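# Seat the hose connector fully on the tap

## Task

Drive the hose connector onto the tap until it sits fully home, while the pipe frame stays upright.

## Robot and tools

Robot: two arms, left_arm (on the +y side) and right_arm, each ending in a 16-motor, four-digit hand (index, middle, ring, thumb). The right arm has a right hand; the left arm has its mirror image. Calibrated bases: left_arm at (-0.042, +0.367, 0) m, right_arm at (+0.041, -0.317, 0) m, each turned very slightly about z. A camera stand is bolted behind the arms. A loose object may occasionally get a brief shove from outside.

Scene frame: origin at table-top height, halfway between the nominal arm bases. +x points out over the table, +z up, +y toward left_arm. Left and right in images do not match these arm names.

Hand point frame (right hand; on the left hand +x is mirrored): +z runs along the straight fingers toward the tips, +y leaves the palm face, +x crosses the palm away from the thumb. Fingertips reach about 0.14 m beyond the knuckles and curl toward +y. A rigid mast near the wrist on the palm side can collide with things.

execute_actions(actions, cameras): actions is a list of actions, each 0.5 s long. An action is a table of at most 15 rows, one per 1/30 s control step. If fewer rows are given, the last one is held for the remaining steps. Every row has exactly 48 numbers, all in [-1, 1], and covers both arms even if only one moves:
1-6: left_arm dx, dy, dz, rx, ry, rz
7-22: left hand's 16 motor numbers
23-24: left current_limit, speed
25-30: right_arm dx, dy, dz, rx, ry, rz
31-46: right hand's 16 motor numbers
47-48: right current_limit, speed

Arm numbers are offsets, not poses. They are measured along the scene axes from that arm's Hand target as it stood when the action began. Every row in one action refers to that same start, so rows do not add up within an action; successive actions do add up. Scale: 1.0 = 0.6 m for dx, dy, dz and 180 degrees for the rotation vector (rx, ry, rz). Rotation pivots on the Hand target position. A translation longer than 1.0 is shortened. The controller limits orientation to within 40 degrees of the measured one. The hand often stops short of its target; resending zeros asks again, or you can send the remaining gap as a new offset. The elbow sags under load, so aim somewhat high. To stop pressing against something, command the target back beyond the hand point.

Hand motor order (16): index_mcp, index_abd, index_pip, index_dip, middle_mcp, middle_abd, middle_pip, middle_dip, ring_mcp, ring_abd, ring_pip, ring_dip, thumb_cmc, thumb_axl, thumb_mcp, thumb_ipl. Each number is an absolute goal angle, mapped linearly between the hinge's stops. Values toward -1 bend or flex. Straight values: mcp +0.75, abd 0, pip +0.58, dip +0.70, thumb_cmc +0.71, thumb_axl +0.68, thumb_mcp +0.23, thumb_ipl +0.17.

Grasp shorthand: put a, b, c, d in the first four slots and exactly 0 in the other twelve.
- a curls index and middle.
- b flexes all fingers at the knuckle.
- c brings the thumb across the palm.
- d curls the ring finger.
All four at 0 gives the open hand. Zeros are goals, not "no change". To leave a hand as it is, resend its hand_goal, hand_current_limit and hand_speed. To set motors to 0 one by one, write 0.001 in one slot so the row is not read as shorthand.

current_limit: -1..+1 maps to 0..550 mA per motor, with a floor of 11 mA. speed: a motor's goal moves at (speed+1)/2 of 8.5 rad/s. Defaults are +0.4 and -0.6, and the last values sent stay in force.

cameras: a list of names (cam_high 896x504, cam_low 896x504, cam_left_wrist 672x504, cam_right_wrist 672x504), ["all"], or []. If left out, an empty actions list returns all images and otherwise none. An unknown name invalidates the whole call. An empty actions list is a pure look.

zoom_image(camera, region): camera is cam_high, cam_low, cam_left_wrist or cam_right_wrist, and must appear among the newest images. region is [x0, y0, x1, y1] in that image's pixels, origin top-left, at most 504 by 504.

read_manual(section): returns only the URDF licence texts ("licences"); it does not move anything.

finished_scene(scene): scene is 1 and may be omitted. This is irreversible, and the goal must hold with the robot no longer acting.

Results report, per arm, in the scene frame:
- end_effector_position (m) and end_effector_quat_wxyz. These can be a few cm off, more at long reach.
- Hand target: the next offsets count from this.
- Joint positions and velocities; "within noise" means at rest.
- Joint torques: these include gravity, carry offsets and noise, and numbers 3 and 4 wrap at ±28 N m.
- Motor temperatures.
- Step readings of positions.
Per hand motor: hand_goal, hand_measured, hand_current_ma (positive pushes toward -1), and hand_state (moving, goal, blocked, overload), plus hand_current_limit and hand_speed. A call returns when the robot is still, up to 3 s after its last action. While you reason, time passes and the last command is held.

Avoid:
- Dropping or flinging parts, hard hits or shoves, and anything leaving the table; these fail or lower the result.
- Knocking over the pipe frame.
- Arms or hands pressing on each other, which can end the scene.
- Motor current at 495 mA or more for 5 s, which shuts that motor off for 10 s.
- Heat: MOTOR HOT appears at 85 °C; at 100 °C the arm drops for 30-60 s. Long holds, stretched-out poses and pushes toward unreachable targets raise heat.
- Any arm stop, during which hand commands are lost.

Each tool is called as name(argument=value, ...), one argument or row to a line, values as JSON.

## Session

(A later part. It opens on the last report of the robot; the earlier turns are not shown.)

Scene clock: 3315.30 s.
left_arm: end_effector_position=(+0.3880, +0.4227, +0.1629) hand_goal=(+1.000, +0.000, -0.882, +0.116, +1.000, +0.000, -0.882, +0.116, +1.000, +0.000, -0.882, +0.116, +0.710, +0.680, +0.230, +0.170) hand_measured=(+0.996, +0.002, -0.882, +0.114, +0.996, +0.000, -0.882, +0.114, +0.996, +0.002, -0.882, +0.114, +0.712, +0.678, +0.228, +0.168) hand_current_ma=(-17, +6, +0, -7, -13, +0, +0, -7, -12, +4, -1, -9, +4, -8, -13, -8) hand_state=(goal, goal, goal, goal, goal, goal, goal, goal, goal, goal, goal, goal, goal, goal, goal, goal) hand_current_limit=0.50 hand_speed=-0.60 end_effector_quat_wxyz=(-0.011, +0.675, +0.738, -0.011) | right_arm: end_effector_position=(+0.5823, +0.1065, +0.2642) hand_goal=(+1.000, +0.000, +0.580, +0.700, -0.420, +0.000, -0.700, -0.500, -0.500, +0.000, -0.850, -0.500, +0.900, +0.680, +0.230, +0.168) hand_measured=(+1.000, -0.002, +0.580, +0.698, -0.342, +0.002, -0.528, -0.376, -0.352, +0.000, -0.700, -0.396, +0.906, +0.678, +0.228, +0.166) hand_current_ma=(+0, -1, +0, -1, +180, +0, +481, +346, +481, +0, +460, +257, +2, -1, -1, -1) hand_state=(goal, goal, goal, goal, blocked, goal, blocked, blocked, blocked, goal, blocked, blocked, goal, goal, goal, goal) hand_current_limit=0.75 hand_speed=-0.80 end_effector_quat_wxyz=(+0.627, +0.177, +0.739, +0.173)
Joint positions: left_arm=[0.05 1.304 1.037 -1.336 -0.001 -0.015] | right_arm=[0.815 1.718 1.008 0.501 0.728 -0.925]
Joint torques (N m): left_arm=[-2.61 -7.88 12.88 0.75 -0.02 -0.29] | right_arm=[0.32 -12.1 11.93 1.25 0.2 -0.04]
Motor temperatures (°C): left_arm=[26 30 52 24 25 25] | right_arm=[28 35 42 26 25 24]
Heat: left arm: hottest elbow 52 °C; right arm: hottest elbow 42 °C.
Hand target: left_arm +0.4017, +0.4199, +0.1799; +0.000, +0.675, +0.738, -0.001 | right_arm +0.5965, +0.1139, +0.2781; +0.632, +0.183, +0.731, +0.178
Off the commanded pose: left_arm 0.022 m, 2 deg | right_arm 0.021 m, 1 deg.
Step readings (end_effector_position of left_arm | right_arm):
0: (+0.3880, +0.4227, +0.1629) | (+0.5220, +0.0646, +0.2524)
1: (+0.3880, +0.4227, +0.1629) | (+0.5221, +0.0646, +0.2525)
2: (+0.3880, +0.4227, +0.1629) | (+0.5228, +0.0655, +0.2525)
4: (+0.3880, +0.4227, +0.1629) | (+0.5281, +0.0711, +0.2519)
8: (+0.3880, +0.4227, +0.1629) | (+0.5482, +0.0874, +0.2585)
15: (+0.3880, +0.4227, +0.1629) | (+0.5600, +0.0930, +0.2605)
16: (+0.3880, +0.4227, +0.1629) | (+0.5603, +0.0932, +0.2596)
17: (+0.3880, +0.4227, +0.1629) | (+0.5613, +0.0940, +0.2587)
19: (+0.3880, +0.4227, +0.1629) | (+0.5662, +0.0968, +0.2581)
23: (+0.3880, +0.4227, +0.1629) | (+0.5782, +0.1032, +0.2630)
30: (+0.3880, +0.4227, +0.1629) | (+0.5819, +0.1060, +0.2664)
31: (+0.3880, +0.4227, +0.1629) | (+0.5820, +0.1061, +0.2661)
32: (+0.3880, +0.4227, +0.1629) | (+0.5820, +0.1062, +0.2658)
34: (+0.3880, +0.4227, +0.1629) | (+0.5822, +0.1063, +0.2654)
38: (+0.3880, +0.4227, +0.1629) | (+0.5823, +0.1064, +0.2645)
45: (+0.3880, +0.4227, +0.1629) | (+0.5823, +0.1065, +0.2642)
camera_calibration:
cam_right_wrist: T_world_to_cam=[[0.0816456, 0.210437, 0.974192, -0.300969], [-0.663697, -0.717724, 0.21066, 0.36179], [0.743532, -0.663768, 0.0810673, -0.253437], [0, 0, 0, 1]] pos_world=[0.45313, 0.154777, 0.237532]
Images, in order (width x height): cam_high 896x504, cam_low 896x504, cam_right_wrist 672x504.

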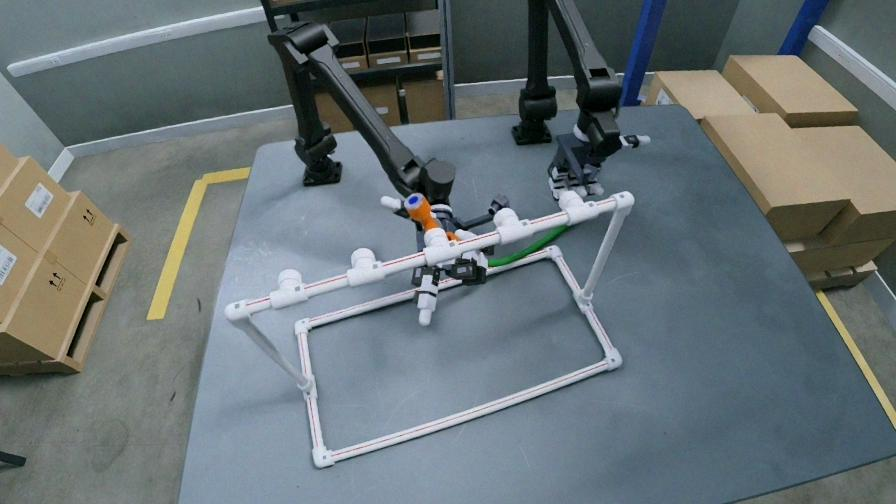

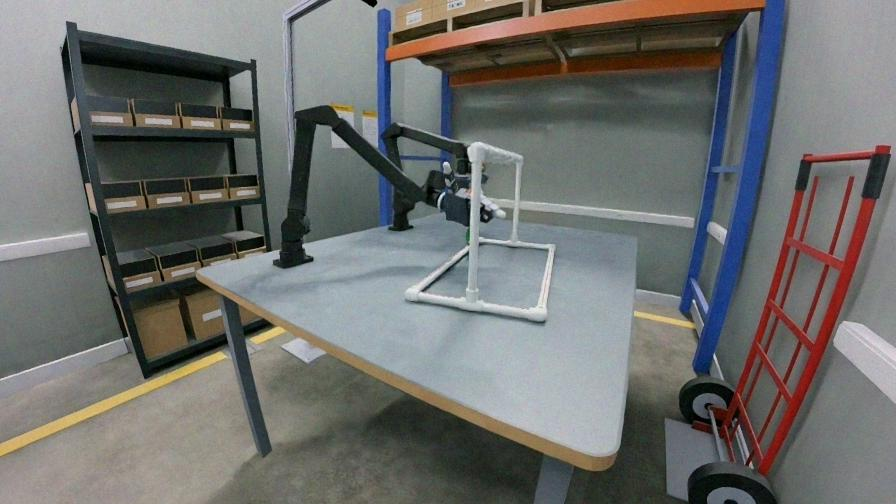

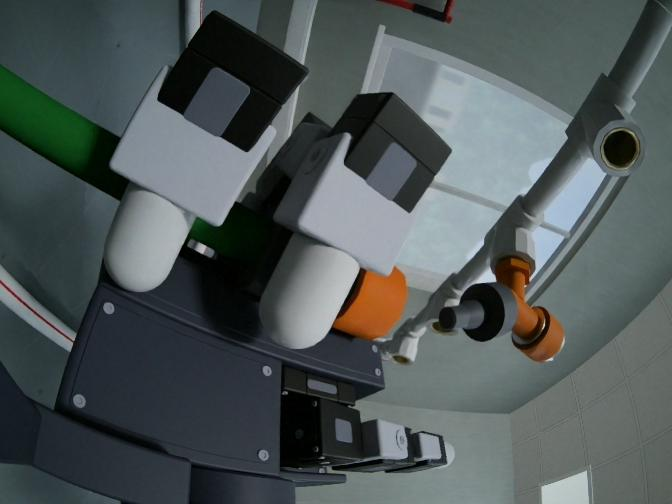

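zoom_image(
  camera="cam_right_wrist",
  region=[430, 270, 570, 370],
)

zoom_image(
  camera="cam_right_wrist",
  region=[320, 250, 470, 360],
)

Scaled by 3.600 from the camera's 672x504 image, which has a finer 960x720 frame.

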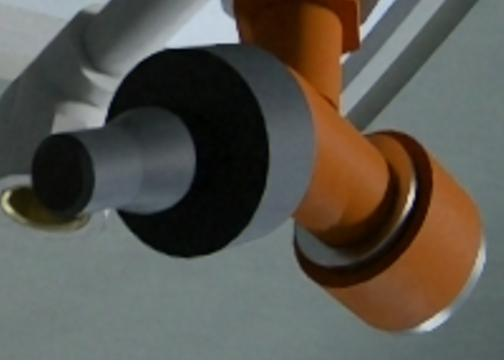

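Scaled by 3.360 from the camera's 672x504 image, which has a finer 960x720 frame.

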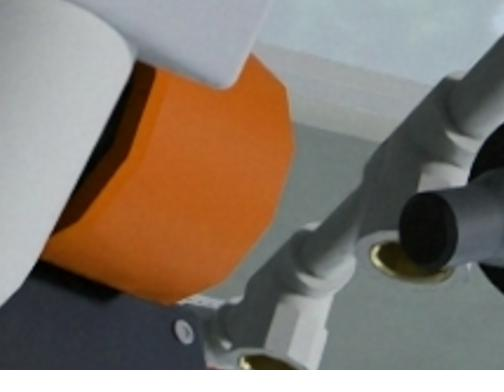

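execute_actions(
  actions=[
    [[0,0,0,0,0,0, 1,0,-0.883,0.116,1,0,-0.883,0.116,1,0,-0.883,0.116,0.71,0.68,0.23,0.17, 0.5,-0.6, -0.005,-0.01,0,-0.01,0.027,0.0085, 1,0,0.58,0.7,-0.42,0,-0.7,-0.5,-0.5,0,-0.85,-0.5,0.9,0.68,0.23,0.168, 0.75,-0.8],[0,0,0,0,0,0, 1,0,-0.883,0.116,1,0,-0.883,0.116,1,0,-0.883,0.116,0.71,0.68,0.23,0.17, 0.5,-0.6, -0.011,-0.02,0,-0.0301,0.0797,0.0252, 1,0,0.58,0.7,-0.42,0,-0.7,-0.5,-0.5,0,-0.85,-0.5,0.9,0.68,0.23,0.168, 0.75,-0.8]],
    [[0,0,0,0,0,0, 1,0,-0.883,0.116,1,0,-0.883,0.116,1,0,-0.883,0.116,0.71,0.68,0.23,0.17, 0.5,-0.6, 0,0,0,0,0,0, 1,0,0.58,0.7,-0.42,0,-0.7,-0.5,-0.5,0,-0.85,-0.5,0.9,0.68,0.23,0.168, 0.75,-0.8]],
  ],
  cameras=["cam_right_wrist","cam_high"],
)

zoom_image(
  camera="cam_right_wrist",
  region=[320, 240, 570, 400],
)

Scene clock: 3425.73 s.
left_arm: end_effector_position=(+0.3880, +0.4227, +0.1629) hand_goal=(+1.000, +0.000, -0.882, +0.116, +1.000, +0.000, -0.882, +0.116, +1.000, +0.000, -0.882, +0.116, +0.710, +0.680, +0.230, +0.170) hand_measured=(+0.996, +0.002, -0.882, +0.114, +0.996, +0.000, -0.882, +0.114, +0.996, +0.002, -0.882, +0.114, +0.712, +0.678, +0.228, +0.168) hand_current_ma=(-17, +6, +0, -7, -13, +0, +0, -7, -12, +4, -1, -9, +4, -8, -13, -8) hand_state=(goal, goal, goal, goal, goal, goal, goal, goal, goal, goal, goal, goal, goal, goal, goal, goal) hand_current_limit=0.50 hand_speed=-0.60 end_effector_quat_wxyz=(-0.011, +0.675, +0.738, -0.011) | right_arm: end_effector_position=(+0.5772, +0.0969, +0.2470) hand_goal=(+1.000, +0.000, +0.580, +0.700, -0.420, +0.000, -0.700, -0.500, -0.500, +0.000, -0.850, -0.500, +0.900, +0.680, +0.230, +0.168) hand_measured=(+1.000, -0.002, +0.580, +0.698, -0.342, +0.002, -0.528, -0.376, -0.352, +0.000, -0.700, -0.396, +0.906, +0.678, +0.228, +0.166) hand_current_ma=(+0, -1, +0, -1, +180, +0, +481, +346, +481, +0, +460, +257, +2, -1, -1, -1) hand_state=(goal, goal, goal, goal, blocked, goal, blocked, blocked, blocked, goal, blocked, blocked, goal, goal, goal, goal) hand_current_limit=0.75 hand_speed=-0.80 end_effector_quat_wxyz=(+0.523, +0.138, +0.830, +0.133)
Joint positions: left_arm=[0.05 1.304 1.037 -1.336 -0.001 -0.015] | right_arm=[0.782 1.6 1.048 0.028 0.588 -0.847]
Joint torques (N m): left_arm=[-2.55 -7.88 12.86 0.76 -0.02 -0.3] | right_arm=[-0.03 -13.39 12.68 1.24 0.33 -0.04]
Motor temperatures (°C): left_arm=[26 30 53 24 25 25] | right_arm=[27 39 51 26 25 24]
Heat: left arm: hottest elbow 53 °C; right arm: hottest elbow 51 °C.
Hand target: left_arm +0.4017, +0.4199, +0.1799; +0.000, +0.675, +0.738, -0.001 | right_arm +0.5899, +0.1019, +0.2782; +0.537, +0.144, +0.819, +0.144
Off the commanded pose: left_arm 0.022 m, 2 deg | right_arm 0.034 m, 2 deg.
Step readings (end_effector_position of left_arm | right_arm):
0: (+0.3880, +0.4227, +0.1629) | (+0.5823, +0.1065, +0.2642)
1: (+0.3880, +0.4227, +0.1629) | (+0.5823, +0.1066, +0.2639)
2: (+0.3880, +0.4227, +0.1629) | (+0.5823, +0.1078, +0.2610)
4: (+0.3880, +0.4227, +0.1629) | (+0.5821, +0.1104, +0.2491)
8: (+0.3880, +0.4227, +0.1629) | (+0.5779, +0.1029, +0.2337)
15: (+0.3880, +0.4227, +0.1629) | (+0.5763, +0.0970, +0.2482)
16: (+0.3880, +0.4227, +0.1629) | (+0.5768, +0.0974, +0.2494)
17: (+0.3880, +0.4227, +0.1629) | (+0.5773, +0.0977, +0.2502)
19: (+0.3880, +0.4227, +0.1629) | (+0.5775, +0.0978, +0.2497)
23: (+0.3880, +0.4227, +0.1629) | (+0.5772, +0.0972, +0.2474)
30: (+0.3880, +0.4227, +0.1629) | (+0.5772, +0.0969, +0.2470)
camera_calibration:
cam_right_wrist: T_world_to_cam=[[0.313937, 0.323434, 0.892656, -0.406743], [-0.519756, -0.728252, 0.446658, 0.214817], [0.794543, -0.604185, -0.0605184, -0.254795], [0, 0, 0, 1]] pos_world=[0.441789, 0.134052, 0.251712]
Images, in order (width x height): cam_high 896x504, cam_right_wrist 672x504.

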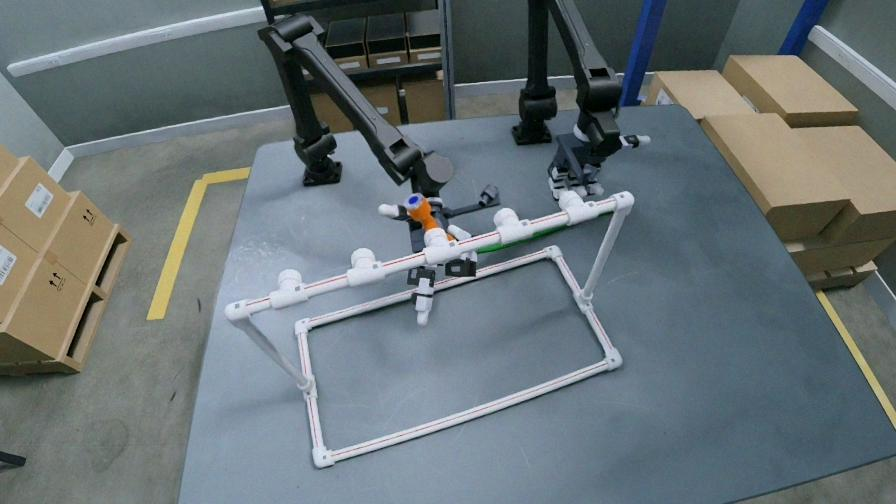

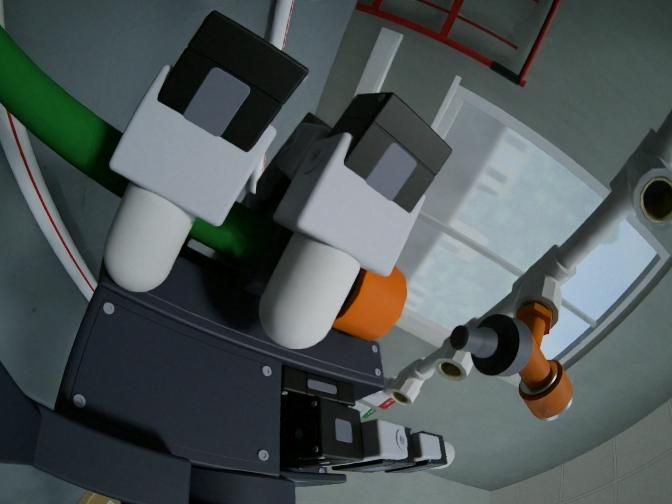

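Scaled by 2.016 from the camera's 672x504 image, which has a finer 960x720 frame.

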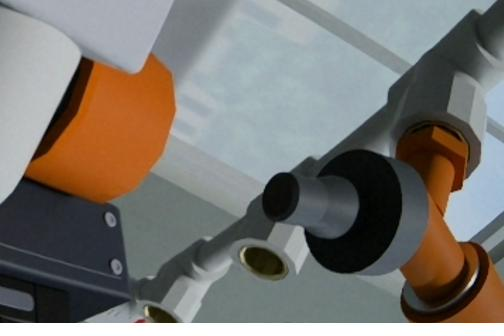

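zoom_image(
  camera="cam_high",
  region=[395, 180, 495, 270],
)

zoom_image(
  camera="cam_right_wrist",
  region=[310, 240, 430, 360],
)

Scaled by 5.040 from the camera's 896x504 image, which has a finer 1280x720 frame.

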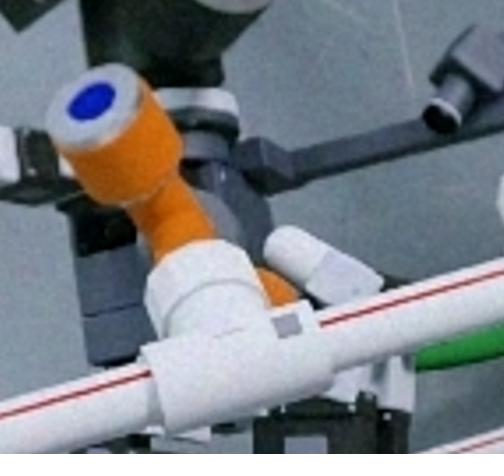

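Scaled by 4.200 from the camera's 672x504 image, which has a finer 960x720 frame.

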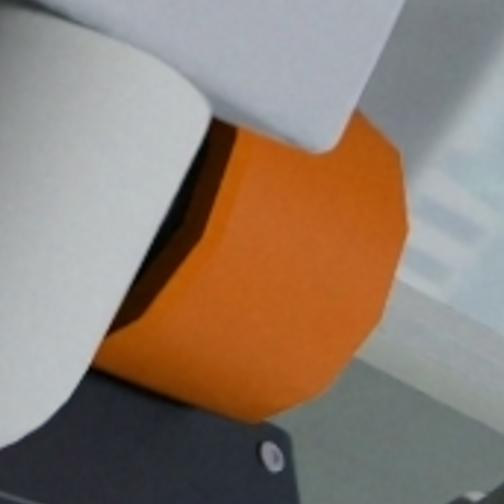

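execute_actions(
  actions=[
    [[0,0,0,0,0,0, 1,0,-0.883,0.116,1,0,-0.883,0.116,1,0,-0.883,0.116,0.71,0.68,0.23,0.17, 0.5,-0.6, -0.0005,-0.0035,0.018,0,0,0, 1,0,0.58,0.7,-0.42,0,-0.7,-0.5,-0.5,0,-0.85,-0.5,0.9,0.68,0.23,0.168, 0.75,-0.8],[0,0,0,0,0,0, 1,0,-0.883,0.116,1,0,-0.883,0.116,1,0,-0.883,0.116,0.71,0.68,0.23,0.17, 0.5,-0.6, -0.001,-0.0073,0.0368,0,0,0, 1,0,0.58,0.7,-0.42,0,-0.7,-0.5,-0.5,0,-0.85,-0.5,0.9,0.68,0.23,0.168, 0.75,-0.8]],
    [[0,0,0,0,0,0, 1,0,-0.883,0.116,1,0,-0.883,0.116,1,0,-0.883,0.116,0.71,0.68,0.23,0.17, 0.5,-0.6, 0,0,0,0,0,0, 1,0,0.58,0.7,-0.42,0,-0.7,-0.5,-0.5,0,-0.85,-0.5,0.9,0.68,0.23,0.168, 0.75,-0.8]],
  ],
  cameras=["cam_right_wrist"],
)

zoom_image(
  camera="cam_right_wrist",
  region=[320, 240, 530, 380],
)

Scene clock: 3875.30 s.
left_arm: end_effector_position=(+0.3880, +0.4227, +0.1629) hand_goal=(+1.000, +0.000, -0.882, +0.116, +1.000, +0.000, -0.882, +0.116, +1.000, +0.000, -0.882, +0.116, +0.710, +0.680, +0.230, +0.170) hand_measured=(+0.996, +0.002, -0.882, +0.114, +0.996, +0.000, -0.882, +0.114, +0.996, +0.002, -0.882, +0.114, +0.712, +0.678, +0.228, +0.168) hand_current_ma=(-17, +6, +0, -7, -13, +0, +0, -7, -12, +4, -1, -9, +4, -8, -13, -8) hand_state=(goal, goal, goal, goal, goal, goal, goal, goal, goal, goal, goal, goal, goal, goal, goal, goal) hand_current_limit=0.50 hand_speed=-0.60 end_effector_quat_wxyz=(-0.011, +0.675, +0.738, -0.011) | right_arm: end_effector_position=(+0.5764, +0.0944, +0.2619) hand_goal=(+1.000, +0.000, +0.580, +0.700, -0.420, +0.000, -0.700, -0.500, -0.500, +0.000, -0.850, -0.500, +0.900, +0.680, +0.230, +0.168) hand_measured=(+1.000, -0.002, +0.580, +0.698, -0.342, +0.002, -0.528, -0.376, -0.352, +0.000, -0.700, -0.396, +0.906, +0.678, +0.228, +0.166) hand_current_ma=(+0, -1, +0, -1, +180, +0, +481, +346, +481, +0, +460, +257, +2, -1, -1, -1) hand_state=(goal, goal, goal, goal, blocked, goal, blocked, blocked, blocked, goal, blocked, blocked, goal, goal, goal, goal) hand_current_limit=0.75 hand_speed=-0.80 end_effector_quat_wxyz=(+0.520, +0.137, +0.833, +0.131)
Joint positions: left_arm=[0.05 1.304 1.037 -1.336 -0.001 -0.015] | right_arm=[0.779 1.572 1.066 -0.027 0.584 -0.846]
Joint torques (N m): left_arm=[-2.55 -7.94 12.89 0.75 -0.02 -0.29] | right_arm=[0.44 -14.15 12.77 1.16 0.35 -0.08]
Motor temperatures (°C): left_arm=[26 30 56 24 25 25] | right_arm=[27 41 58 26 25 24]
Heat: left arm: hottest elbow 56 °C; right arm: hottest elbow 58 °C.
Hand target: left_arm +0.4017, +0.4199, +0.1799; +0.000, +0.675, +0.738, -0.001 | right_arm +0.5894, +0.0973, +0.3002; +0.537, +0.145, +0.819, +0.144
Off the commanded pose: left_arm 0.022 m, 2 deg | right_arm 0.040 m, 3 deg.
Step readings (end_effector_position of left_arm | right_arm):
0: (+0.3880, +0.4227, +0.1629) | (+0.5772, +0.0969, +0.2470)
1: (+0.3880, +0.4227, +0.1629) | (+0.5772, +0.0969, +0.2469)
2: (+0.3880, +0.4227, +0.1629) | (+0.5771, +0.0969, +0.2465)
4: (+0.3880, +0.4227, +0.1629) | (+0.5768, +0.0967, +0.2453)
8: (+0.3880, +0.4227, +0.1629) | (+0.5756, +0.0954, +0.2477)
15: (+0.3880, +0.4227, +0.1629) | (+0.5761, +0.0944, +0.2614)
16: (+0.3880, +0.4227, +0.1629) | (+0.5763, +0.0943, +0.2620)
17: (+0.3880, +0.4227, +0.1629) | (+0.5765, +0.0945, +0.2626)
19: (+0.3880, +0.4227, +0.1629) | (+0.5765, +0.0945, +0.2624)
23: (+0.3880, +0.4227, +0.1629) | (+0.5764, +0.0944, +0.2619)
30: (+0.3880, +0.4227, +0.1629) | (+0.5764, +0.0944, +0.2619)
camera_calibration:
cam_right_wrist: T_world_to_cam=[[0.321164, 0.327421, 0.888622, -0.422502], [-0.515665, -0.726568, 0.454081, 0.201388], [0.79432, -0.604065, -0.0645079, -0.253621], [0, 0, 0, 1]] pos_world=[0.440997, 0.131455, 0.267638]
Images, in order (width x height): cam_right_wrist 672x504.

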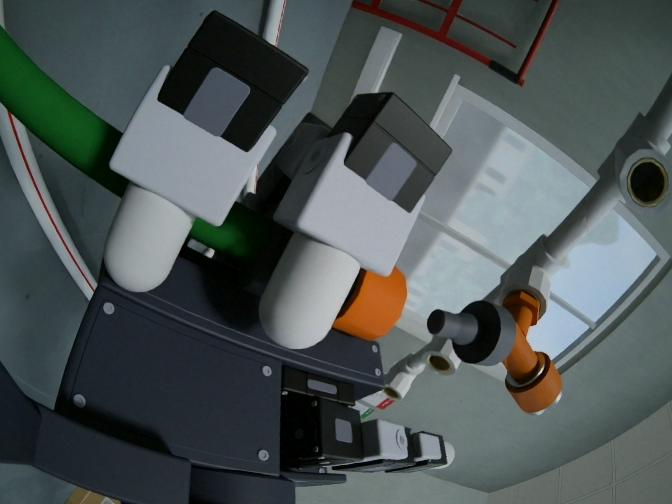

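Scaled by 2.400 from the camera's 672x504 image, which has a finer 960x720 frame.

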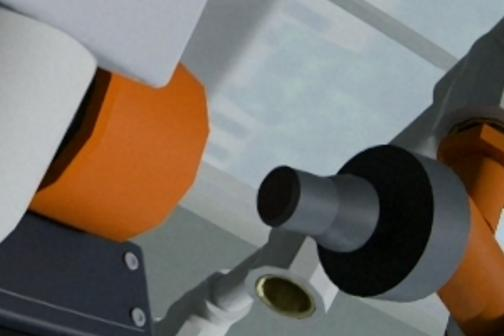

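execute_actions(
  actions=[
    [[0,0,0,0,0,0,1,0,-0.883,0.116,1,0,-0.883,0.116,1,0,-0.883,0.116,0.71,0.68,0.23,0.17,0.5,-0.6,0.0019,-0.0033,0.009,0,0,0,1,0,0.58,0.7,-0.42,0,-0.7,-0.5,-0.5,0,-0.85,-0.5,0.9,0.68,0.23,0.168,0.75,-0.8],[0,0,0,0,0,0,1,0,-0.883,0.116,1,0,-0.883,0.116,1,0,-0.883,0.116,0.71,0.68,0.23,0.17,0.5,-0.6,0.0038,-0.0065,0.0175,0,0,0,1,0,0.58,0.7,-0.42,0,-0.7,-0.5,-0.5,0,-0.85,-0.5,0.9,0.68,0.23,0.168,0.75,-0.8]],
  ],
  cameras=["cam_right_wrist"],
)

zoom_image(
  camera="cam_right_wrist",
  region=[320, 240, 530, 380],
)

Scene clock: 3942.23 s.
left_arm: end_effector_position=(+0.3880, +0.4227, +0.1629) hand_goal=(+1.000, +0.000, -0.882, +0.116, +1.000, +0.000, -0.882, +0.116, +1.000, +0.000, -0.882, +0.116, +0.710, +0.680, +0.230, +0.170) hand_measured=(+0.996, +0.002, -0.882, +0.114, +0.996, +0.000, -0.882, +0.114, +0.996, +0.002, -0.882, +0.114, +0.712, +0.678, +0.228, +0.168) hand_current_ma=(-17, +6, +0, -7, -13, +0, +0, -7, -12, +4, -1, -9, +4, -8, -13, -8) hand_state=(goal, goal, goal, goal, goal, goal, goal, goal, goal, goal, goal, goal, goal, goal, goal, goal) hand_current_limit=0.50 hand_speed=-0.60 end_effector_quat_wxyz=(-0.011, +0.675, +0.738, -0.011) | right_arm: end_effector_position=(+0.5797, +0.0898, +0.2679) hand_goal=(+1.000, +0.000, +0.580, +0.700, -0.420, +0.000, -0.700, -0.500, -0.500, +0.000, -0.850, -0.500, +0.900, +0.680, +0.230, +0.168) hand_measured=(+1.000, -0.002, +0.580, +0.698, -0.342, +0.002, -0.528, -0.376, -0.352, +0.000, -0.700, -0.396, +0.906, +0.678, +0.228, +0.166) hand_current_ma=(+0, -1, +0, -1, +180, +0, +481, +346, +481, +0, +460, +257, +2, -1, -1, -1) hand_state=(goal, goal, goal, goal, blocked, goal, blocked, blocked, blocked, goal, blocked, blocked, goal, goal, goal, goal) hand_current_limit=0.75 hand_speed=-0.80 end_effector_quat_wxyz=(+0.518, +0.139, +0.834, +0.129)
Joint positions: left_arm=[0.05 1.304 1.037 -1.336 -0.001 -0.015] | right_arm=[0.769 1.562 1.076 -0.052 0.576 -0.846]
Joint torques (N m): left_arm=[-2.61 -7.88 12.88 0.76 -0.02 -0.29] | right_arm=[0.26 -14.62 13.16 1.21 0.3 -0.15]
Motor temperatures (°C): left_arm=[25 30 56 24 25 25] | right_arm=[27 41 55 26 25 24]
Heat: left arm: hottest elbow 56 °C; right arm: hottest elbow 55 °C.
Hand target: left_arm +0.4017, +0.4199, +0.1799; +0.000, +0.675, +0.738, -0.001 | right_arm +0.5916, +0.0935, +0.3108; +0.537, +0.144, +0.819, +0.144
Off the commanded pose: left_arm 0.022 m, 2 deg | right_arm 0.045 m, 3 deg.
Step readings (end_effector_position of left_arm | right_arm):
0: (+0.3880, +0.4227, +0.1629) | (+0.5764, +0.0944, +0.2619)
1: (+0.3880, +0.4227, +0.1629) | (+0.5764, +0.0944, +0.2619)
2: (+0.3880, +0.4227, +0.1629) | (+0.5762, +0.0945, +0.2616)
4: (+0.3880, +0.4227, +0.1629) | (+0.5764, +0.0943, +0.2611)
8: (+0.3880, +0.4227, +0.1629) | (+0.5778, +0.0920, +0.2615)
15: (+0.3880, +0.4227, +0.1629) | (+0.5796, +0.0896, +0.2673)
camera_calibration:
cam_right_wrist: T_world_to_cam=[[0.327644, 0.32633, 0.886656, -0.430467], [-0.5157, -0.724561, 0.457237, 0.196072], [0.791646, -0.607059, -0.0691097, -0.255611], [0, 0, 0, 1]] pos_world=[0.444508, 0.127369, 0.274359]
Images, in order (width x height): cam_right_wrist 672x504.

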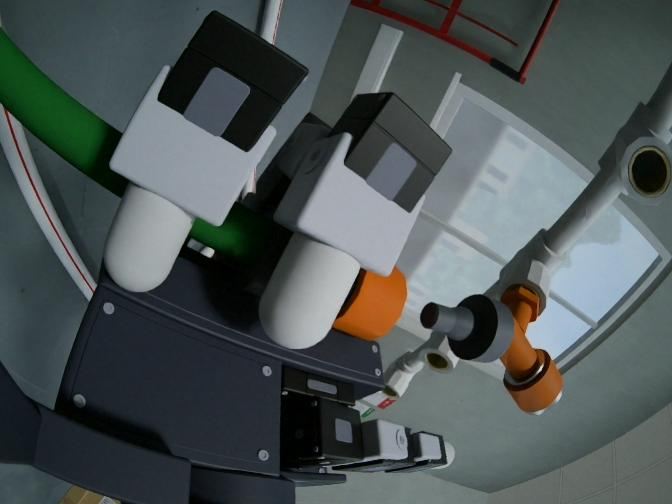

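Scaled by 2.400 from the camera's 672x504 image, which has a finer 960x720 frame.

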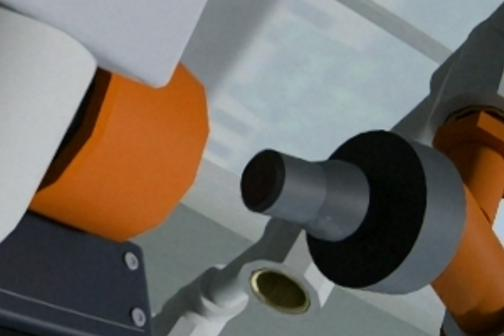

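execute_actions(
  actions=[
    [[0,0,0,0,0,0,1,0,-0.883,0.116,1,0,-0.883,0.116,1,0,-0.883,0.116,0.71,0.68,0.23,0.17,0.5,-0.6,0.0043,-0.0014,0.009,0,0,0,1,0,0.58,0.7,-0.42,0,-0.7,-0.5,-0.5,0,-0.85,-0.5,0.9,0.68,0.23,0.168,0.75,-0.8],[0,0,0,0,0,0,1,0,-0.883,0.116,1,0,-0.883,0.116,1,0,-0.883,0.116,0.71,0.68,0.23,0.17,0.5,-0.6,0.0086,-0.0028,0.018,0,0,0,1,0,0.58,0.7,-0.42,0,-0.7,-0.5,-0.5,0,-0.85,-0.5,0.9,0.68,0.23,0.168,0.75,-0.8]],
  ],
  cameras=["cam_right_wrist"],
)

zoom_image(
  camera="cam_right_wrist",
  region=[320, 240, 530, 380],
)

Scene clock: 3985.43 s.
left_arm: end_effector_position=(+0.3880, +0.4227, +0.1629) hand_goal=(+1.000, +0.000, -0.882, +0.116, +1.000, +0.000, -0.882, +0.116, +1.000, +0.000, -0.882, +0.116, +0.710, +0.680, +0.230, +0.170) hand_measured=(+0.996, +0.002, -0.882, +0.114, +0.996, +0.000, -0.882, +0.114, +0.996, +0.002, -0.882, +0.114, +0.712, +0.678, +0.228, +0.168) hand_current_ma=(-17, +6, +0, -7, -13, +0, +0, -7, -12, +4, -1, -9, +4, -8, -13, -8) hand_state=(goal, goal, goal, goal, goal, goal, goal, goal, goal, goal, goal, goal, goal, goal, goal, goal) hand_current_limit=0.50 hand_speed=-0.60 end_effector_quat_wxyz=(-0.011, +0.675, +0.738, -0.011) | right_arm: end_effector_position=(+0.5851, +0.0882, +0.2781) hand_goal=(+1.000, +0.000, +0.580, +0.700, -0.420, +0.000, -0.700, -0.500, -0.500, +0.000, -0.850, -0.500, +0.900, +0.680, +0.230, +0.168) hand_measured=(+1.000, -0.002, +0.580, +0.698, -0.342, +0.002, -0.528, -0.376, -0.352, +0.000, -0.700, -0.396, +0.906, +0.678, +0.228, +0.166) hand_current_ma=(+0, -1, +0, -1, +180, +0, +481, +346, +481, +0, +460, +257, +2, -1, -1, -1) hand_state=(goal, goal, goal, goal, blocked, goal, blocked, blocked, blocked, goal, blocked, blocked, goal, goal, goal, goal) hand_current_limit=0.75 hand_speed=-0.80 end_effector_quat_wxyz=(+0.517, +0.141, +0.834, +0.130)
Joint positions: left_arm=[0.05 1.304 1.037 -1.336 -0.001 -0.015] | right_arm=[0.759 1.557 1.099 -0.079 0.568 -0.846]
Joint torques (N m): left_arm=[-2.61 -7.88 12.89 0.75 -0.02 -0.29] | right_arm=[0.5 -14.56 13.35 1.37 0.36 -0.22]
Motor temperatures (°C): left_arm=[25 30 57 24 25 25] | right_arm=[27 40 61 26 25 24]
Heat: left arm: hottest elbow 57 °C; right arm: hottest elbow 61 °C.
Hand target: left_arm +0.4017, +0.4199, +0.1799; +0.000, +0.675, +0.738, -0.001 | right_arm +0.5968, +0.0917, +0.3215; +0.536, +0.145, +0.819, +0.144
Off the commanded pose: left_arm 0.022 m, 2 deg | right_arm 0.045 m, 3 deg.
Step readings (end_effector_position of left_arm | right_arm):
0: (+0.3880, +0.4227, +0.1629) | (+0.5797, +0.0898, +0.2679)
1: (+0.3880, +0.4227, +0.1629) | (+0.5797, +0.0898, +0.2679)
2: (+0.3880, +0.4227, +0.1629) | (+0.5796, +0.0899, +0.2677)
4: (+0.3880, +0.4227, +0.1629) | (+0.5799, +0.0903, +0.2679)
8: (+0.3880, +0.4227, +0.1629) | (+0.5825, +0.0898, +0.2717)
15: (+0.3880, +0.4227, +0.1629) | (+0.5852, +0.0881, +0.2784)
camera_calibration:
cam_right_wrist: T_world_to_cam=[[0.329748, 0.321962, 0.887472, -0.441884], [-0.516626, -0.725263, 0.455072, 0.194242], [0.790167, -0.60855, -0.0728196, -0.258111], [0, 0, 0, 1]] pos_world=[0.450012, 0.126073, 0.28497]
Images, in order (width x height): cam_right_wrist 672x504.

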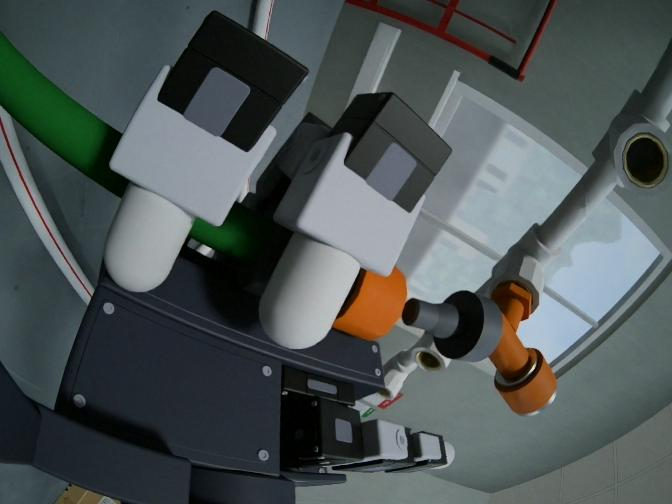

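Scaled by 2.400 from the camera's 672x504 image, which has a finer 960x720 frame.

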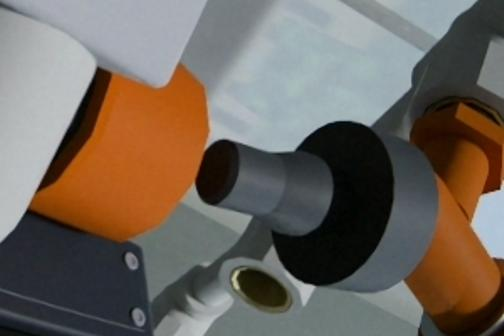

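execute_actions(
  actions=[
    [[0,0,0,0,0,0,1,0,-0.883,0.116,1,0,-0.883,0.116,1,0,-0.883,0.116,0.71,0.68,0.23,0.17,0.5,-0.6,0,0,0,0,0,0,1,0,0.58,0.7,-0.42,0,-0.7,-0.5,-0.5,0,-0.85,-0.5,0.9,0.68,0.23,0.168,0.75,-0.8]],
  ],
  cameras=["cam_high", "cam_low"],
)

zoom_image(
  camera="cam_high",
  region=[380, 180, 580, 300],
)

zoom_image(
  camera="cam_low",
  region=[360, 180, 560, 300],
)

Scene clock: 4029.10 s.
left_arm: end_effector_position=(+0.3880, +0.4227, +0.1629) hand_goal=(+1.000, +0.000, -0.882, +0.116, +1.000, +0.000, -0.882, +0.116, +1.000, +0.000, -0.882, +0.116, +0.710, +0.680, +0.230, +0.170) hand_measured=(+0.996, +0.002, -0.882, +0.114, +0.996, +0.000, -0.882, +0.114, +0.996, +0.002, -0.882, +0.114, +0.712, +0.678, +0.228, +0.168) hand_current_ma=(-17, +6, +0, -7, -13, +0, +0, -7, -12, +4, -1, -9, +4, -8, -13, -8) hand_state=(goal, goal, goal, goal, goal, goal, goal, goal, goal, goal, goal, goal, goal, goal, goal, goal) hand_current_limit=0.50 hand_speed=-0.60 end_effector_quat_wxyz=(-0.011, +0.675, +0.738, -0.011) | right_arm: end_effector_position=(+0.5851, +0.0882, +0.2781) hand_goal=(+1.000, +0.000, +0.580, +0.700, -0.420, +0.000, -0.700, -0.500, -0.500, +0.000, -0.850, -0.500, +0.900, +0.680, +0.230, +0.168) hand_measured=(+1.000, -0.002, +0.580, +0.698, -0.342, +0.002, -0.528, -0.376, -0.352, +0.000, -0.700, -0.396, +0.906, +0.678, +0.228, +0.166) hand_current_ma=(+0, -1, +0, -1, +180, +0, +481, +346, +481, +0, +460, +257, +2, -1, -1, -1) hand_state=(goal, goal, goal, goal, blocked, goal, blocked, blocked, blocked, goal, blocked, blocked, goal, goal, goal, goal) hand_current_limit=0.75 hand_speed=-0.80 end_effector_quat_wxyz=(+0.517, +0.141, +0.834, +0.130)
Joint positions: left_arm=[0.05 1.304 1.037 -1.336 -0.001 -0.015] | right_arm=[0.759 1.557 1.099 -0.079 0.568 -0.846]
Joint torques (N m): left_arm=[-2.55 -7.82 12.88 0.76 -0.02 -0.3] | right_arm=[0.32 -14.1 13.59 1.1 0.34 -0.25]
Motor temperatures (°C): left_arm=[25 30 57 24 25 25] | right_arm=[27 39 57 26 25 24]
Heat: left arm: hottest elbow 57 °C; right arm: hottest elbow 57 °C.
Hand target: left_arm +0.4017, +0.4199, +0.1799; +0.000, +0.675, +0.738, -0.001 | right_arm +0.5968, +0.0917, +0.3215; +0.536, +0.145, +0.819, +0.144
Off the commanded pose: left_arm 0.022 m, 2 deg | right_arm 0.045 m, 3 deg.
Step readings (end_effector_position of left_arm | right_arm):
0: (+0.3880, +0.4227, +0.1629) | (+0.5851, +0.0882, +0.2781)
1: (+0.3880, +0.4227, +0.1629) | (+0.5851, +0.0882, +0.2781)
2: (+0.3880, +0.4227, +0.1629) | (+0.5851, +0.0882, +0.2781)
4: (+0.3880, +0.4227, +0.1629) | (+0.5851, +0.0882, +0.2781)
8: (+0.3880, +0.4227, +0.1629) | (+0.5851, +0.0882, +0.2781)
15: (+0.3880, +0.4227, +0.1629) | (+0.5851, +0.0882, +0.2781)
Images, in order (width x height): cam_high 896x504, cam_low 896x504.

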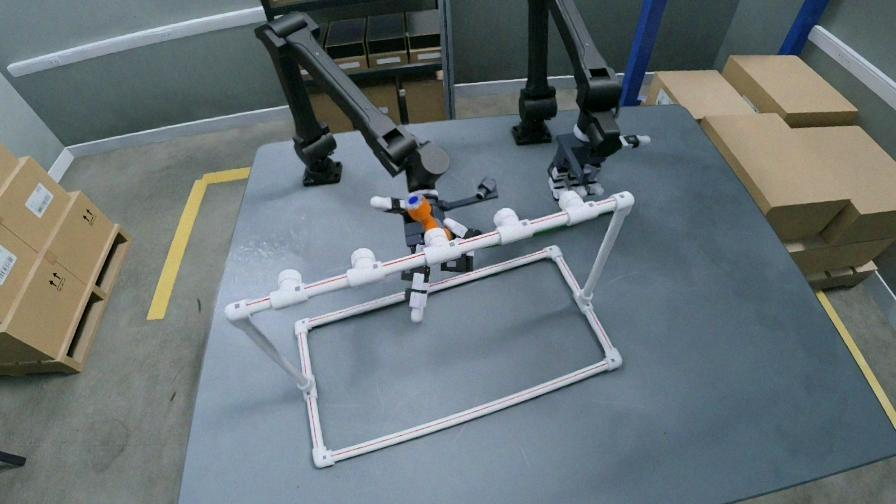

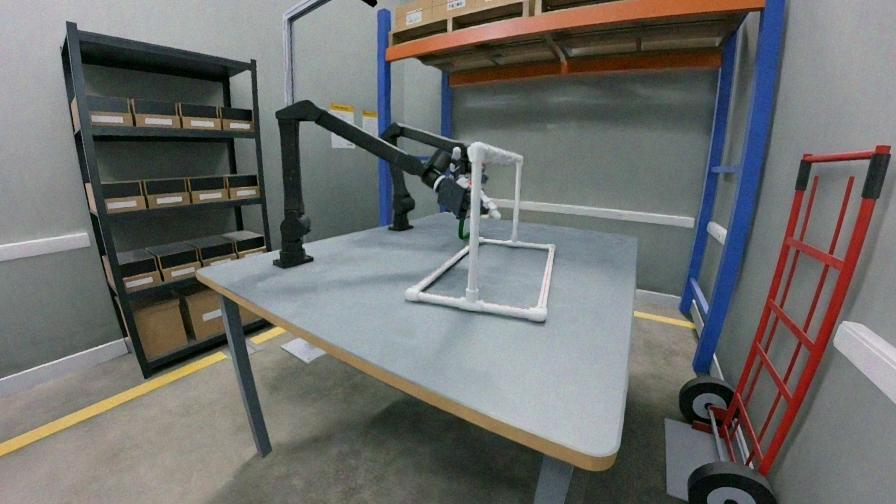

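Scaled by 2.520 from the camera's 896x504 image, which has a finer 1280x720 frame.

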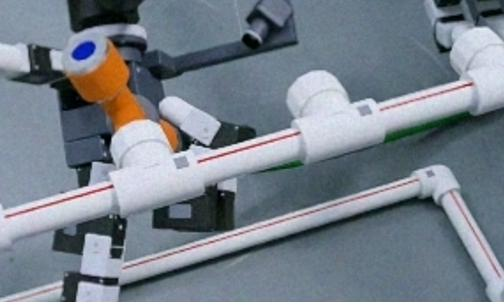

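Scaled by 2.520 from the camera's 896x504 image, which has a finer 1280x720 frame.

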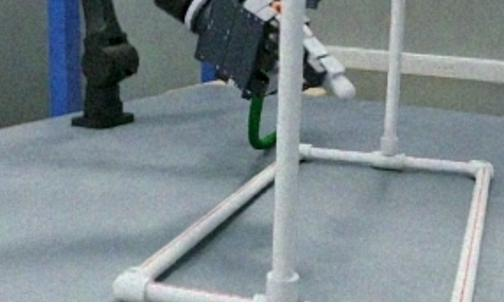

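zoom_image(
  camera="cam_high",
  region=[395, 190, 475, 250],
)

Scaled by 6.300 from the camera's 896x504 image, which has a finer 1280x720 frame.

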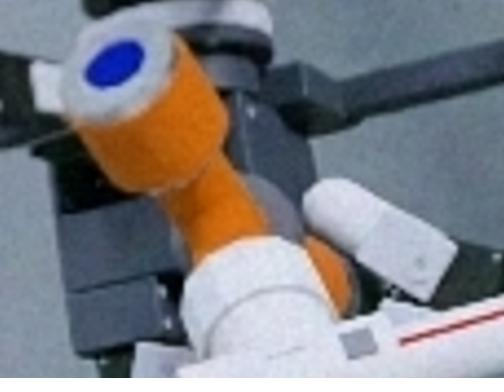

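zoom_image(
  camera="cam_high",
  region=[415, 208, 459, 244],
)

Scaled by 11.455 from the camera's 896x504 image, which has a finer 1280x720 frame.

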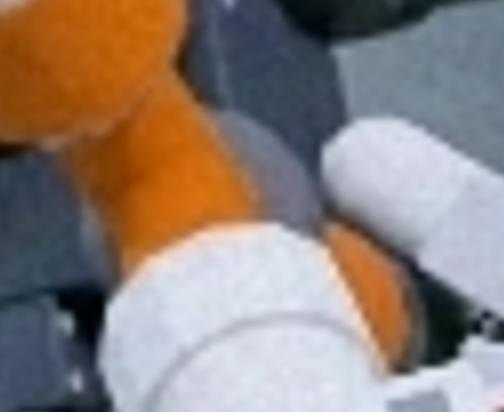

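execute_actions(
  actions=[
    [[0,0,0,0,0,0,1,0,-0.883,0.116,1,0,-0.883,0.116,1,0,-0.883,0.116,0.71,0.68,0.23,0.17,0.5,-0.6,0.0033,-0.0016,0.0075,0,0,0,1,0,0.58,0.7,-0.42,0,-0.7,-0.5,-0.5,0,-0.85,-0.5,0.9,0.68,0.23,0.168,0.75,-0.8],[0,0,0,0,0,0,1,0,-0.883,0.116,1,0,-0.883,0.116,1,0,-0.883,0.116,0.71,0.68,0.23,0.17,0.5,-0.6,0.0066,-0.0033,0.015,0,0,0,1,0,0.58,0.7,-0.42,0,-0.7,-0.5,-0.5,0,-0.85,-0.5,0.9,0.68,0.23,0.168,0.75,-0.8]],
  ],
  cameras=["cam_right_wrist"],
)

zoom_image(
  camera="cam_right_wrist",
  region=[320, 240, 530, 380],
)

Scene clock: 4136.43 s.
left_arm: end_effector_position=(+0.3880, +0.4227, +0.1629) hand_goal=(+1.000, +0.000, -0.882, +0.116, +1.000, +0.000, -0.882, +0.116, +1.000, +0.000, -0.882, +0.116, +0.710, +0.680, +0.230, +0.170) hand_measured=(+0.996, +0.002, -0.882, +0.114, +0.996, +0.000, -0.882, +0.114, +0.996, +0.002, -0.882, +0.114, +0.712, +0.678, +0.228, +0.168) hand_current_ma=(-17, +6, +0, -7, -13, +0, +0, -7, -12, +4, -1, -9, +4, -8, -13, -8) hand_state=(goal, goal, goal, goal, goal, goal, goal, goal, goal, goal, goal, goal, goal, goal, goal, goal) hand_current_limit=0.50 hand_speed=-0.60 end_effector_quat_wxyz=(-0.011, +0.675, +0.738, -0.011) | right_arm: end_effector_position=(+0.5894, +0.0867, +0.2854) hand_goal=(+1.000, +0.000, +0.580, +0.700, -0.420, +0.000, -0.700, -0.500, -0.500, +0.000, -0.850, -0.500, +0.900, +0.680, +0.230, +0.168) hand_measured=(+1.000, -0.002, +0.580, +0.698, -0.342, +0.002, -0.528, -0.376, -0.352, +0.000, -0.700, -0.396, +0.906, +0.678, +0.228, +0.166) hand_current_ma=(+0, -1, +0, -1, +180, +0, +481, +346, +481, +0, +460, +257, +2, -1, -1, -1) hand_state=(goal, goal, goal, goal, blocked, goal, blocked, blocked, blocked, goal, blocked, blocked, goal, goal, goal, goal) hand_current_limit=0.75 hand_speed=-0.80 end_effector_quat_wxyz=(+0.516, +0.143, +0.834, +0.131)
Joint positions: left_arm=[0.05 1.304 1.037 -1.336 -0.001 -0.015] | right_arm=[0.752 1.554 1.117 -0.101 0.562 -0.846]
Joint torques (N m): left_arm=[-2.55 -7.88 12.89 0.76 -0.02 -0.29] | right_arm=[0.15 -14.15 13.67 1.05 0.33 -0.32]
Motor temperatures (°C): left_arm=[25 30 58 24 25 25] | right_arm=[27 40 59 26 25 24]
Heat: left arm: hottest elbow 58 °C; right arm: hottest elbow 59 °C.
Hand target: left_arm +0.4017, +0.4199, +0.1799; +0.000, +0.675, +0.738, -0.001 | right_arm +0.6007, +0.0899, +0.3308; +0.537, +0.144, +0.819, +0.144
Off the commanded pose: left_arm 0.022 m, 2 deg | right_arm 0.047 m, 3 deg.
Step readings (end_effector_position of left_arm | right_arm):
0: (+0.3880, +0.4227, +0.1629) | (+0.5851, +0.0882, +0.2781)
1: (+0.3880, +0.4227, +0.1629) | (+0.5851, +0.0882, +0.2781)
2: (+0.3880, +0.4227, +0.1629) | (+0.5851, +0.0883, +0.2781)
4: (+0.3880, +0.4227, +0.1629) | (+0.5854, +0.0885, +0.2780)
8: (+0.3880, +0.4227, +0.1629) | (+0.5873, +0.0880, +0.2807)
15: (+0.3880, +0.4227, +0.1629) | (+0.5895, +0.0866, +0.2855)
camera_calibration:
cam_right_wrist: T_world_to_cam=[[0.332643, 0.319276, 0.887362, -0.450712], [-0.516709, -0.725431, 0.45471, 0.192233], [0.788898, -0.609764, -0.0763365, -0.260062], [0, 0, 0, 1]] pos_world=[0.454417, 0.124777, 0.292682]
Images, in order (width x height): cam_right_wrist 672x504.

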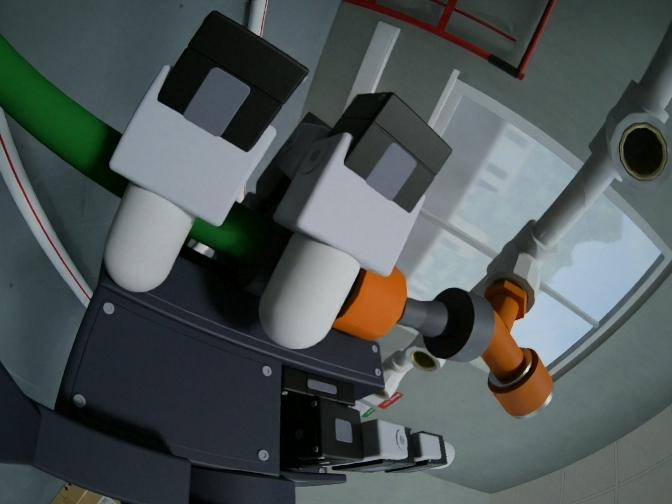

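Scaled by 2.400 from the camera's 672x504 image, which has a finer 960x720 frame.

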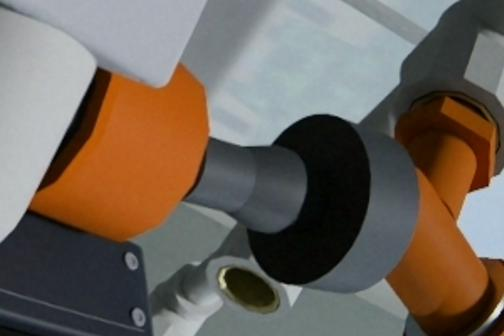

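execute_actions(
  actions=[
    [[0,0,0,0,0,0,1,0,-0.883,0.116,1,0,-0.883,0.116,1,0,-0.883,0.116,0.71,0.68,0.23,0.17,0.5,-0.6,0.0022,-0.0012,0.005,0,0,0,1,0,0.58,0.7,-0.42,0,-0.7,-0.5,-0.5,0,-0.85,-0.5,0.9,0.68,0.23,0.168,0.75,-0.8],[0,0,0,0,0,0,1,0,-0.883,0.116,1,0,-0.883,0.116,1,0,-0.883,0.116,0.71,0.68,0.23,0.17,0.5,-0.6,0.0043,-0.0024,0.01,0,0,0,1,0,0.58,0.7,-0.42,0,-0.7,-0.5,-0.5,0,-0.85,-0.5,0.9,0.68,0.23,0.168,0.75,-0.8]],
  ],
  cameras=["cam_right_wrist"],
)

zoom_image(
  camera="cam_right_wrist",
  region=[320, 240, 530, 380],
)

Scene clock: 4151.80 s.
left_arm: end_effector_position=(+0.3880, +0.4227, +0.1629) hand_goal=(+1.000, +0.000, -0.882, +0.116, +1.000, +0.000, -0.882, +0.116, +1.000, +0.000, -0.882, +0.116, +0.710, +0.680, +0.230, +0.170) hand_measured=(+0.996, +0.002, -0.882, +0.114, +0.996, +0.000, -0.882, +0.114, +0.996, +0.002, -0.882, +0.114, +0.712, +0.678, +0.228, +0.168) hand_current_ma=(-17, +6, +0, -7, -13, +0, +0, -7, -12, +4, -1, -9, +4, -8, -13, -8) hand_state=(goal, goal, goal, goal, goal, goal, goal, goal, goal, goal, goal, goal, goal, goal, goal, goal) hand_current_limit=0.50 hand_speed=-0.60 end_effector_quat_wxyz=(-0.011, +0.675, +0.738, -0.011) | right_arm: end_effector_position=(+0.5921, +0.0857, +0.2896) hand_goal=(+1.000, +0.000, +0.580, +0.700, -0.420, +0.000, -0.700, -0.500, -0.500, +0.000, -0.850, -0.500, +0.900, +0.680, +0.230, +0.168) hand_measured=(+1.000, -0.002, +0.580, +0.698, -0.342, +0.002, -0.528, -0.376, -0.352, +0.000, -0.700, -0.396, +0.906, +0.678, +0.228, +0.166) hand_current_ma=(+0, -1, +0, -1, +180, +0, +481, +346, +481, +0, +460, +257, +2, -1, -1, -1) hand_state=(goal, goal, goal, goal, blocked, goal, blocked, blocked, blocked, goal, blocked, blocked, goal, goal, goal, goal) hand_current_limit=0.75 hand_speed=-0.80 end_effector_quat_wxyz=(+0.515, +0.143, +0.835, +0.130)
Joint positions: left_arm=[0.05 1.304 1.037 -1.336 -0.001 -0.015] | right_arm=[0.747 1.552 1.129 -0.115 0.557 -0.848]
Joint torques (N m): left_arm=[-2.61 -7.94 12.89 0.75 -0.02 -0.3] | right_arm=[0.44 -15.09 13.79 1.2 0.35 -0.28]
Motor temperatures (°C): left_arm=[25 30 58 24 25 25] | right_arm=[27 42 58 26 25 24]
Heat: left arm: hottest elbow 58 °C; right arm: hottest elbow 58 °C.
Hand target: left_arm +0.4017, +0.4199, +0.1799; +0.000, +0.675, +0.738, -0.001 | right_arm +0.6033, +0.0885, +0.3365; +0.537, +0.144, +0.819, +0.144
Off the commanded pose: left_arm 0.022 m, 2 deg | right_arm 0.049 m, 3 deg.
Step readings (end_effector_position of left_arm | right_arm):
0: (+0.3880, +0.4227, +0.1629) | (+0.5894, +0.0867, +0.2854)
1: (+0.3880, +0.4227, +0.1629) | (+0.5894, +0.0867, +0.2854)
2: (+0.3880, +0.4227, +0.1629) | (+0.5894, +0.0867, +0.2853)
4: (+0.3880, +0.4227, +0.1629) | (+0.5895, +0.0869, +0.2852)
8: (+0.3880, +0.4227, +0.1629) | (+0.5906, +0.0867, +0.2865)
15: (+0.3880, +0.4227, +0.1629) | (+0.5921, +0.0857, +0.2896)
camera_calibration:
cam_right_wrist: T_world_to_cam=[[0.33465, 0.32009, 0.886314, -0.455941], [-0.515738, -0.724966, 0.45655, 0.189925], [0.788685, -0.60989, -0.0775271, -0.261938], [0, 0, 0, 1]] pos_world=[0.457119, 0.123878, 0.297089]
Images, in order (width x height): cam_right_wrist 672x504.

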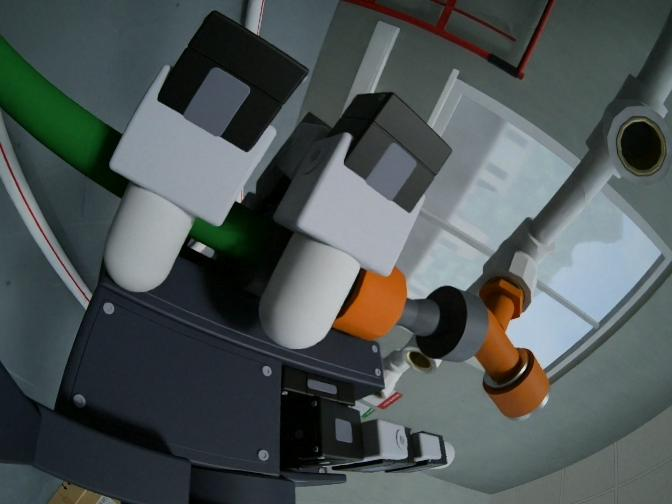

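Scaled by 2.400 from the camera's 672x504 image, which has a finer 960x720 frame.

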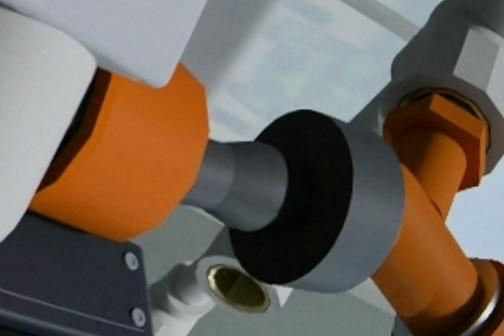

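execute_actions(
  actions=[
    [[0,0,0,0,0,0,1,0,-0.883,0.116,1,0,-0.883,0.116,1,0,-0.883,0.116,0.71,0.68,0.23,0.17,0.5,-0.6,0.0015,-0.002,0.0046,0,0,0,1,0,0.58,0.7,-0.42,0,-0.7,-0.5,-0.5,0,-0.85,-0.5,0.9,0.68,0.23,0.168,0.75,-0.8],[0,0,0,0,0,0,1,0,-0.883,0.116,1,0,-0.883,0.116,1,0,-0.883,0.116,0.71,0.68,0.23,0.17,0.5,-0.6,0.003,-0.004,0.0092,0,0,0,1,0,0.58,0.7,-0.42,0,-0.7,-0.5,-0.5,0,-0.85,-0.5,0.9,0.68,0.23,0.168,0.75,-0.8]],
  ],
  cameras=["cam_right_wrist"],
)

zoom_image(
  camera="cam_right_wrist",
  region=[320, 240, 530, 380],
)

Scene clock: 4166.40 s.
left_arm: end_effector_position=(+0.3880, +0.4227, +0.1629) hand_goal=(+1.000, +0.000, -0.882, +0.116, +1.000, +0.000, -0.882, +0.116, +1.000, +0.000, -0.882, +0.116, +0.710, +0.680, +0.230, +0.170) hand_measured=(+0.996, +0.002, -0.882, +0.114, +0.996, +0.000, -0.882, +0.114, +0.996, +0.002, -0.882, +0.114, +0.712, +0.678, +0.228, +0.168) hand_current_ma=(-17, +6, +0, -7, -13, +0, +0, -7, -12, +4, -1, -9, +4, -8, -13, -8) hand_state=(goal, goal, goal, goal, goal, goal, goal, goal, goal, goal, goal, goal, goal, goal, goal, goal) hand_current_limit=0.50 hand_speed=-0.60 end_effector_quat_wxyz=(-0.011, +0.675, +0.738, -0.011) | right_arm: end_effector_position=(+0.5925, +0.0852, +0.2905) hand_goal=(+1.000, +0.000, +0.580, +0.700, -0.420, +0.000, -0.700, -0.500, -0.500, +0.000, -0.850, -0.500, +0.900, +0.680, +0.230, +0.168) hand_measured=(+1.000, -0.002, +0.580, +0.698, -0.342, +0.002, -0.528, -0.376, -0.352, +0.000, -0.700, -0.396, +0.906, +0.678, +0.228, +0.166) hand_current_ma=(+0, -1, +0, -1, +180, +0, +481, +346, +481, +0, +460, +257, +2, -1, -1, -1) hand_state=(goal, goal, goal, goal, blocked, goal, blocked, blocked, blocked, goal, blocked, blocked, goal, goal, goal, goal) hand_current_limit=0.75 hand_speed=-0.80 end_effector_quat_wxyz=(+0.513, +0.140, +0.837, +0.128)
Joint positions: left_arm=[0.05 1.304 1.037 -1.336 -0.001 -0.015] | right_arm=[0.744 1.55 1.134 -0.129 0.55 -0.854]
Joint torques (N m): left_arm=[-2.61 -7.88 12.88 0.76 -0.02 -0.29] | right_arm=[-0.38 -14.62 14.13 1.16 0.4 -0.24]
Motor temperatures (°C): left_arm=[25 30 58 24 25 25] | right_arm=[27 41 59 26 25 24]
Heat: left arm: hottest elbow 58 °C; right arm: hottest elbow 59 °C.
Hand target: left_arm +0.4017, +0.4199, +0.1799; +0.000, +0.675, +0.738, -0.001 | right_arm +0.6052, +0.0859, +0.3421; +0.537, +0.145, +0.819, +0.144
Off the commanded pose: left_arm 0.022 m, 2 deg | right_arm 0.053 m, 4 deg.
Step readings (end_effector_position of left_arm | right_arm):
0: (+0.3880, +0.4227, +0.1629) | (+0.5921, +0.0857, +0.2896)
1: (+0.3880, +0.4227, +0.1629) | (+0.5921, +0.0858, +0.2896)
2: (+0.3880, +0.4227, +0.1629) | (+0.5920, +0.0858, +0.2895)
4: (+0.3880, +0.4227, +0.1629) | (+0.5921, +0.0858, +0.2893)
8: (+0.3880, +0.4227, +0.1629) | (+0.5927, +0.0851, +0.2903)
15: (+0.3880, +0.4227, +0.1629) | (+0.5925, +0.0853, +0.2906)
camera_calibration:
cam_right_wrist: T_world_to_cam=[[0.338503, 0.327019, 0.882312, -0.458448], [-0.509419, -0.724681, 0.464036, 0.183422], [0.791144, -0.606544, -0.0787167, -0.263916], [0, 0, 0, 1]] pos_world=[0.45742, 0.122767, 0.298605]
Images, in order (width x height): cam_right_wrist 672x504.

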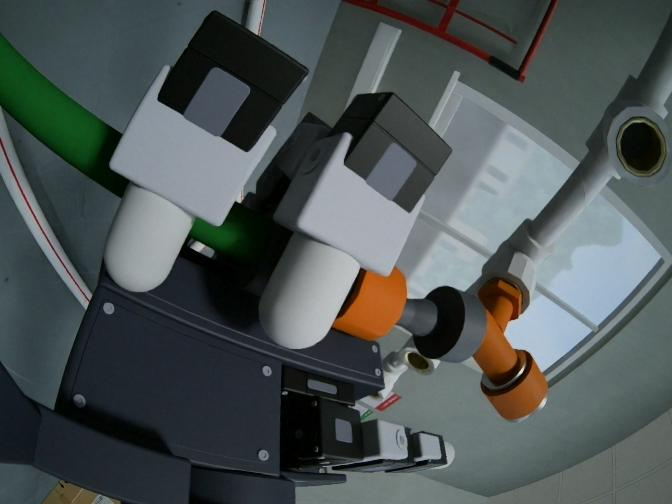

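Scaled by 2.400 from the camera's 672x504 image, which has a finer 960x720 frame.

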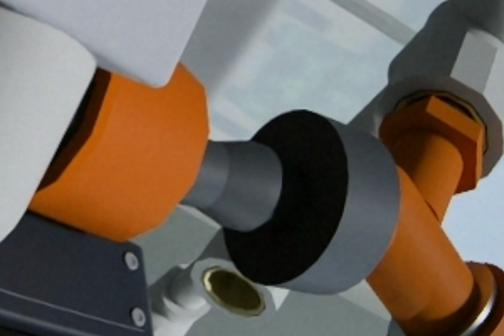

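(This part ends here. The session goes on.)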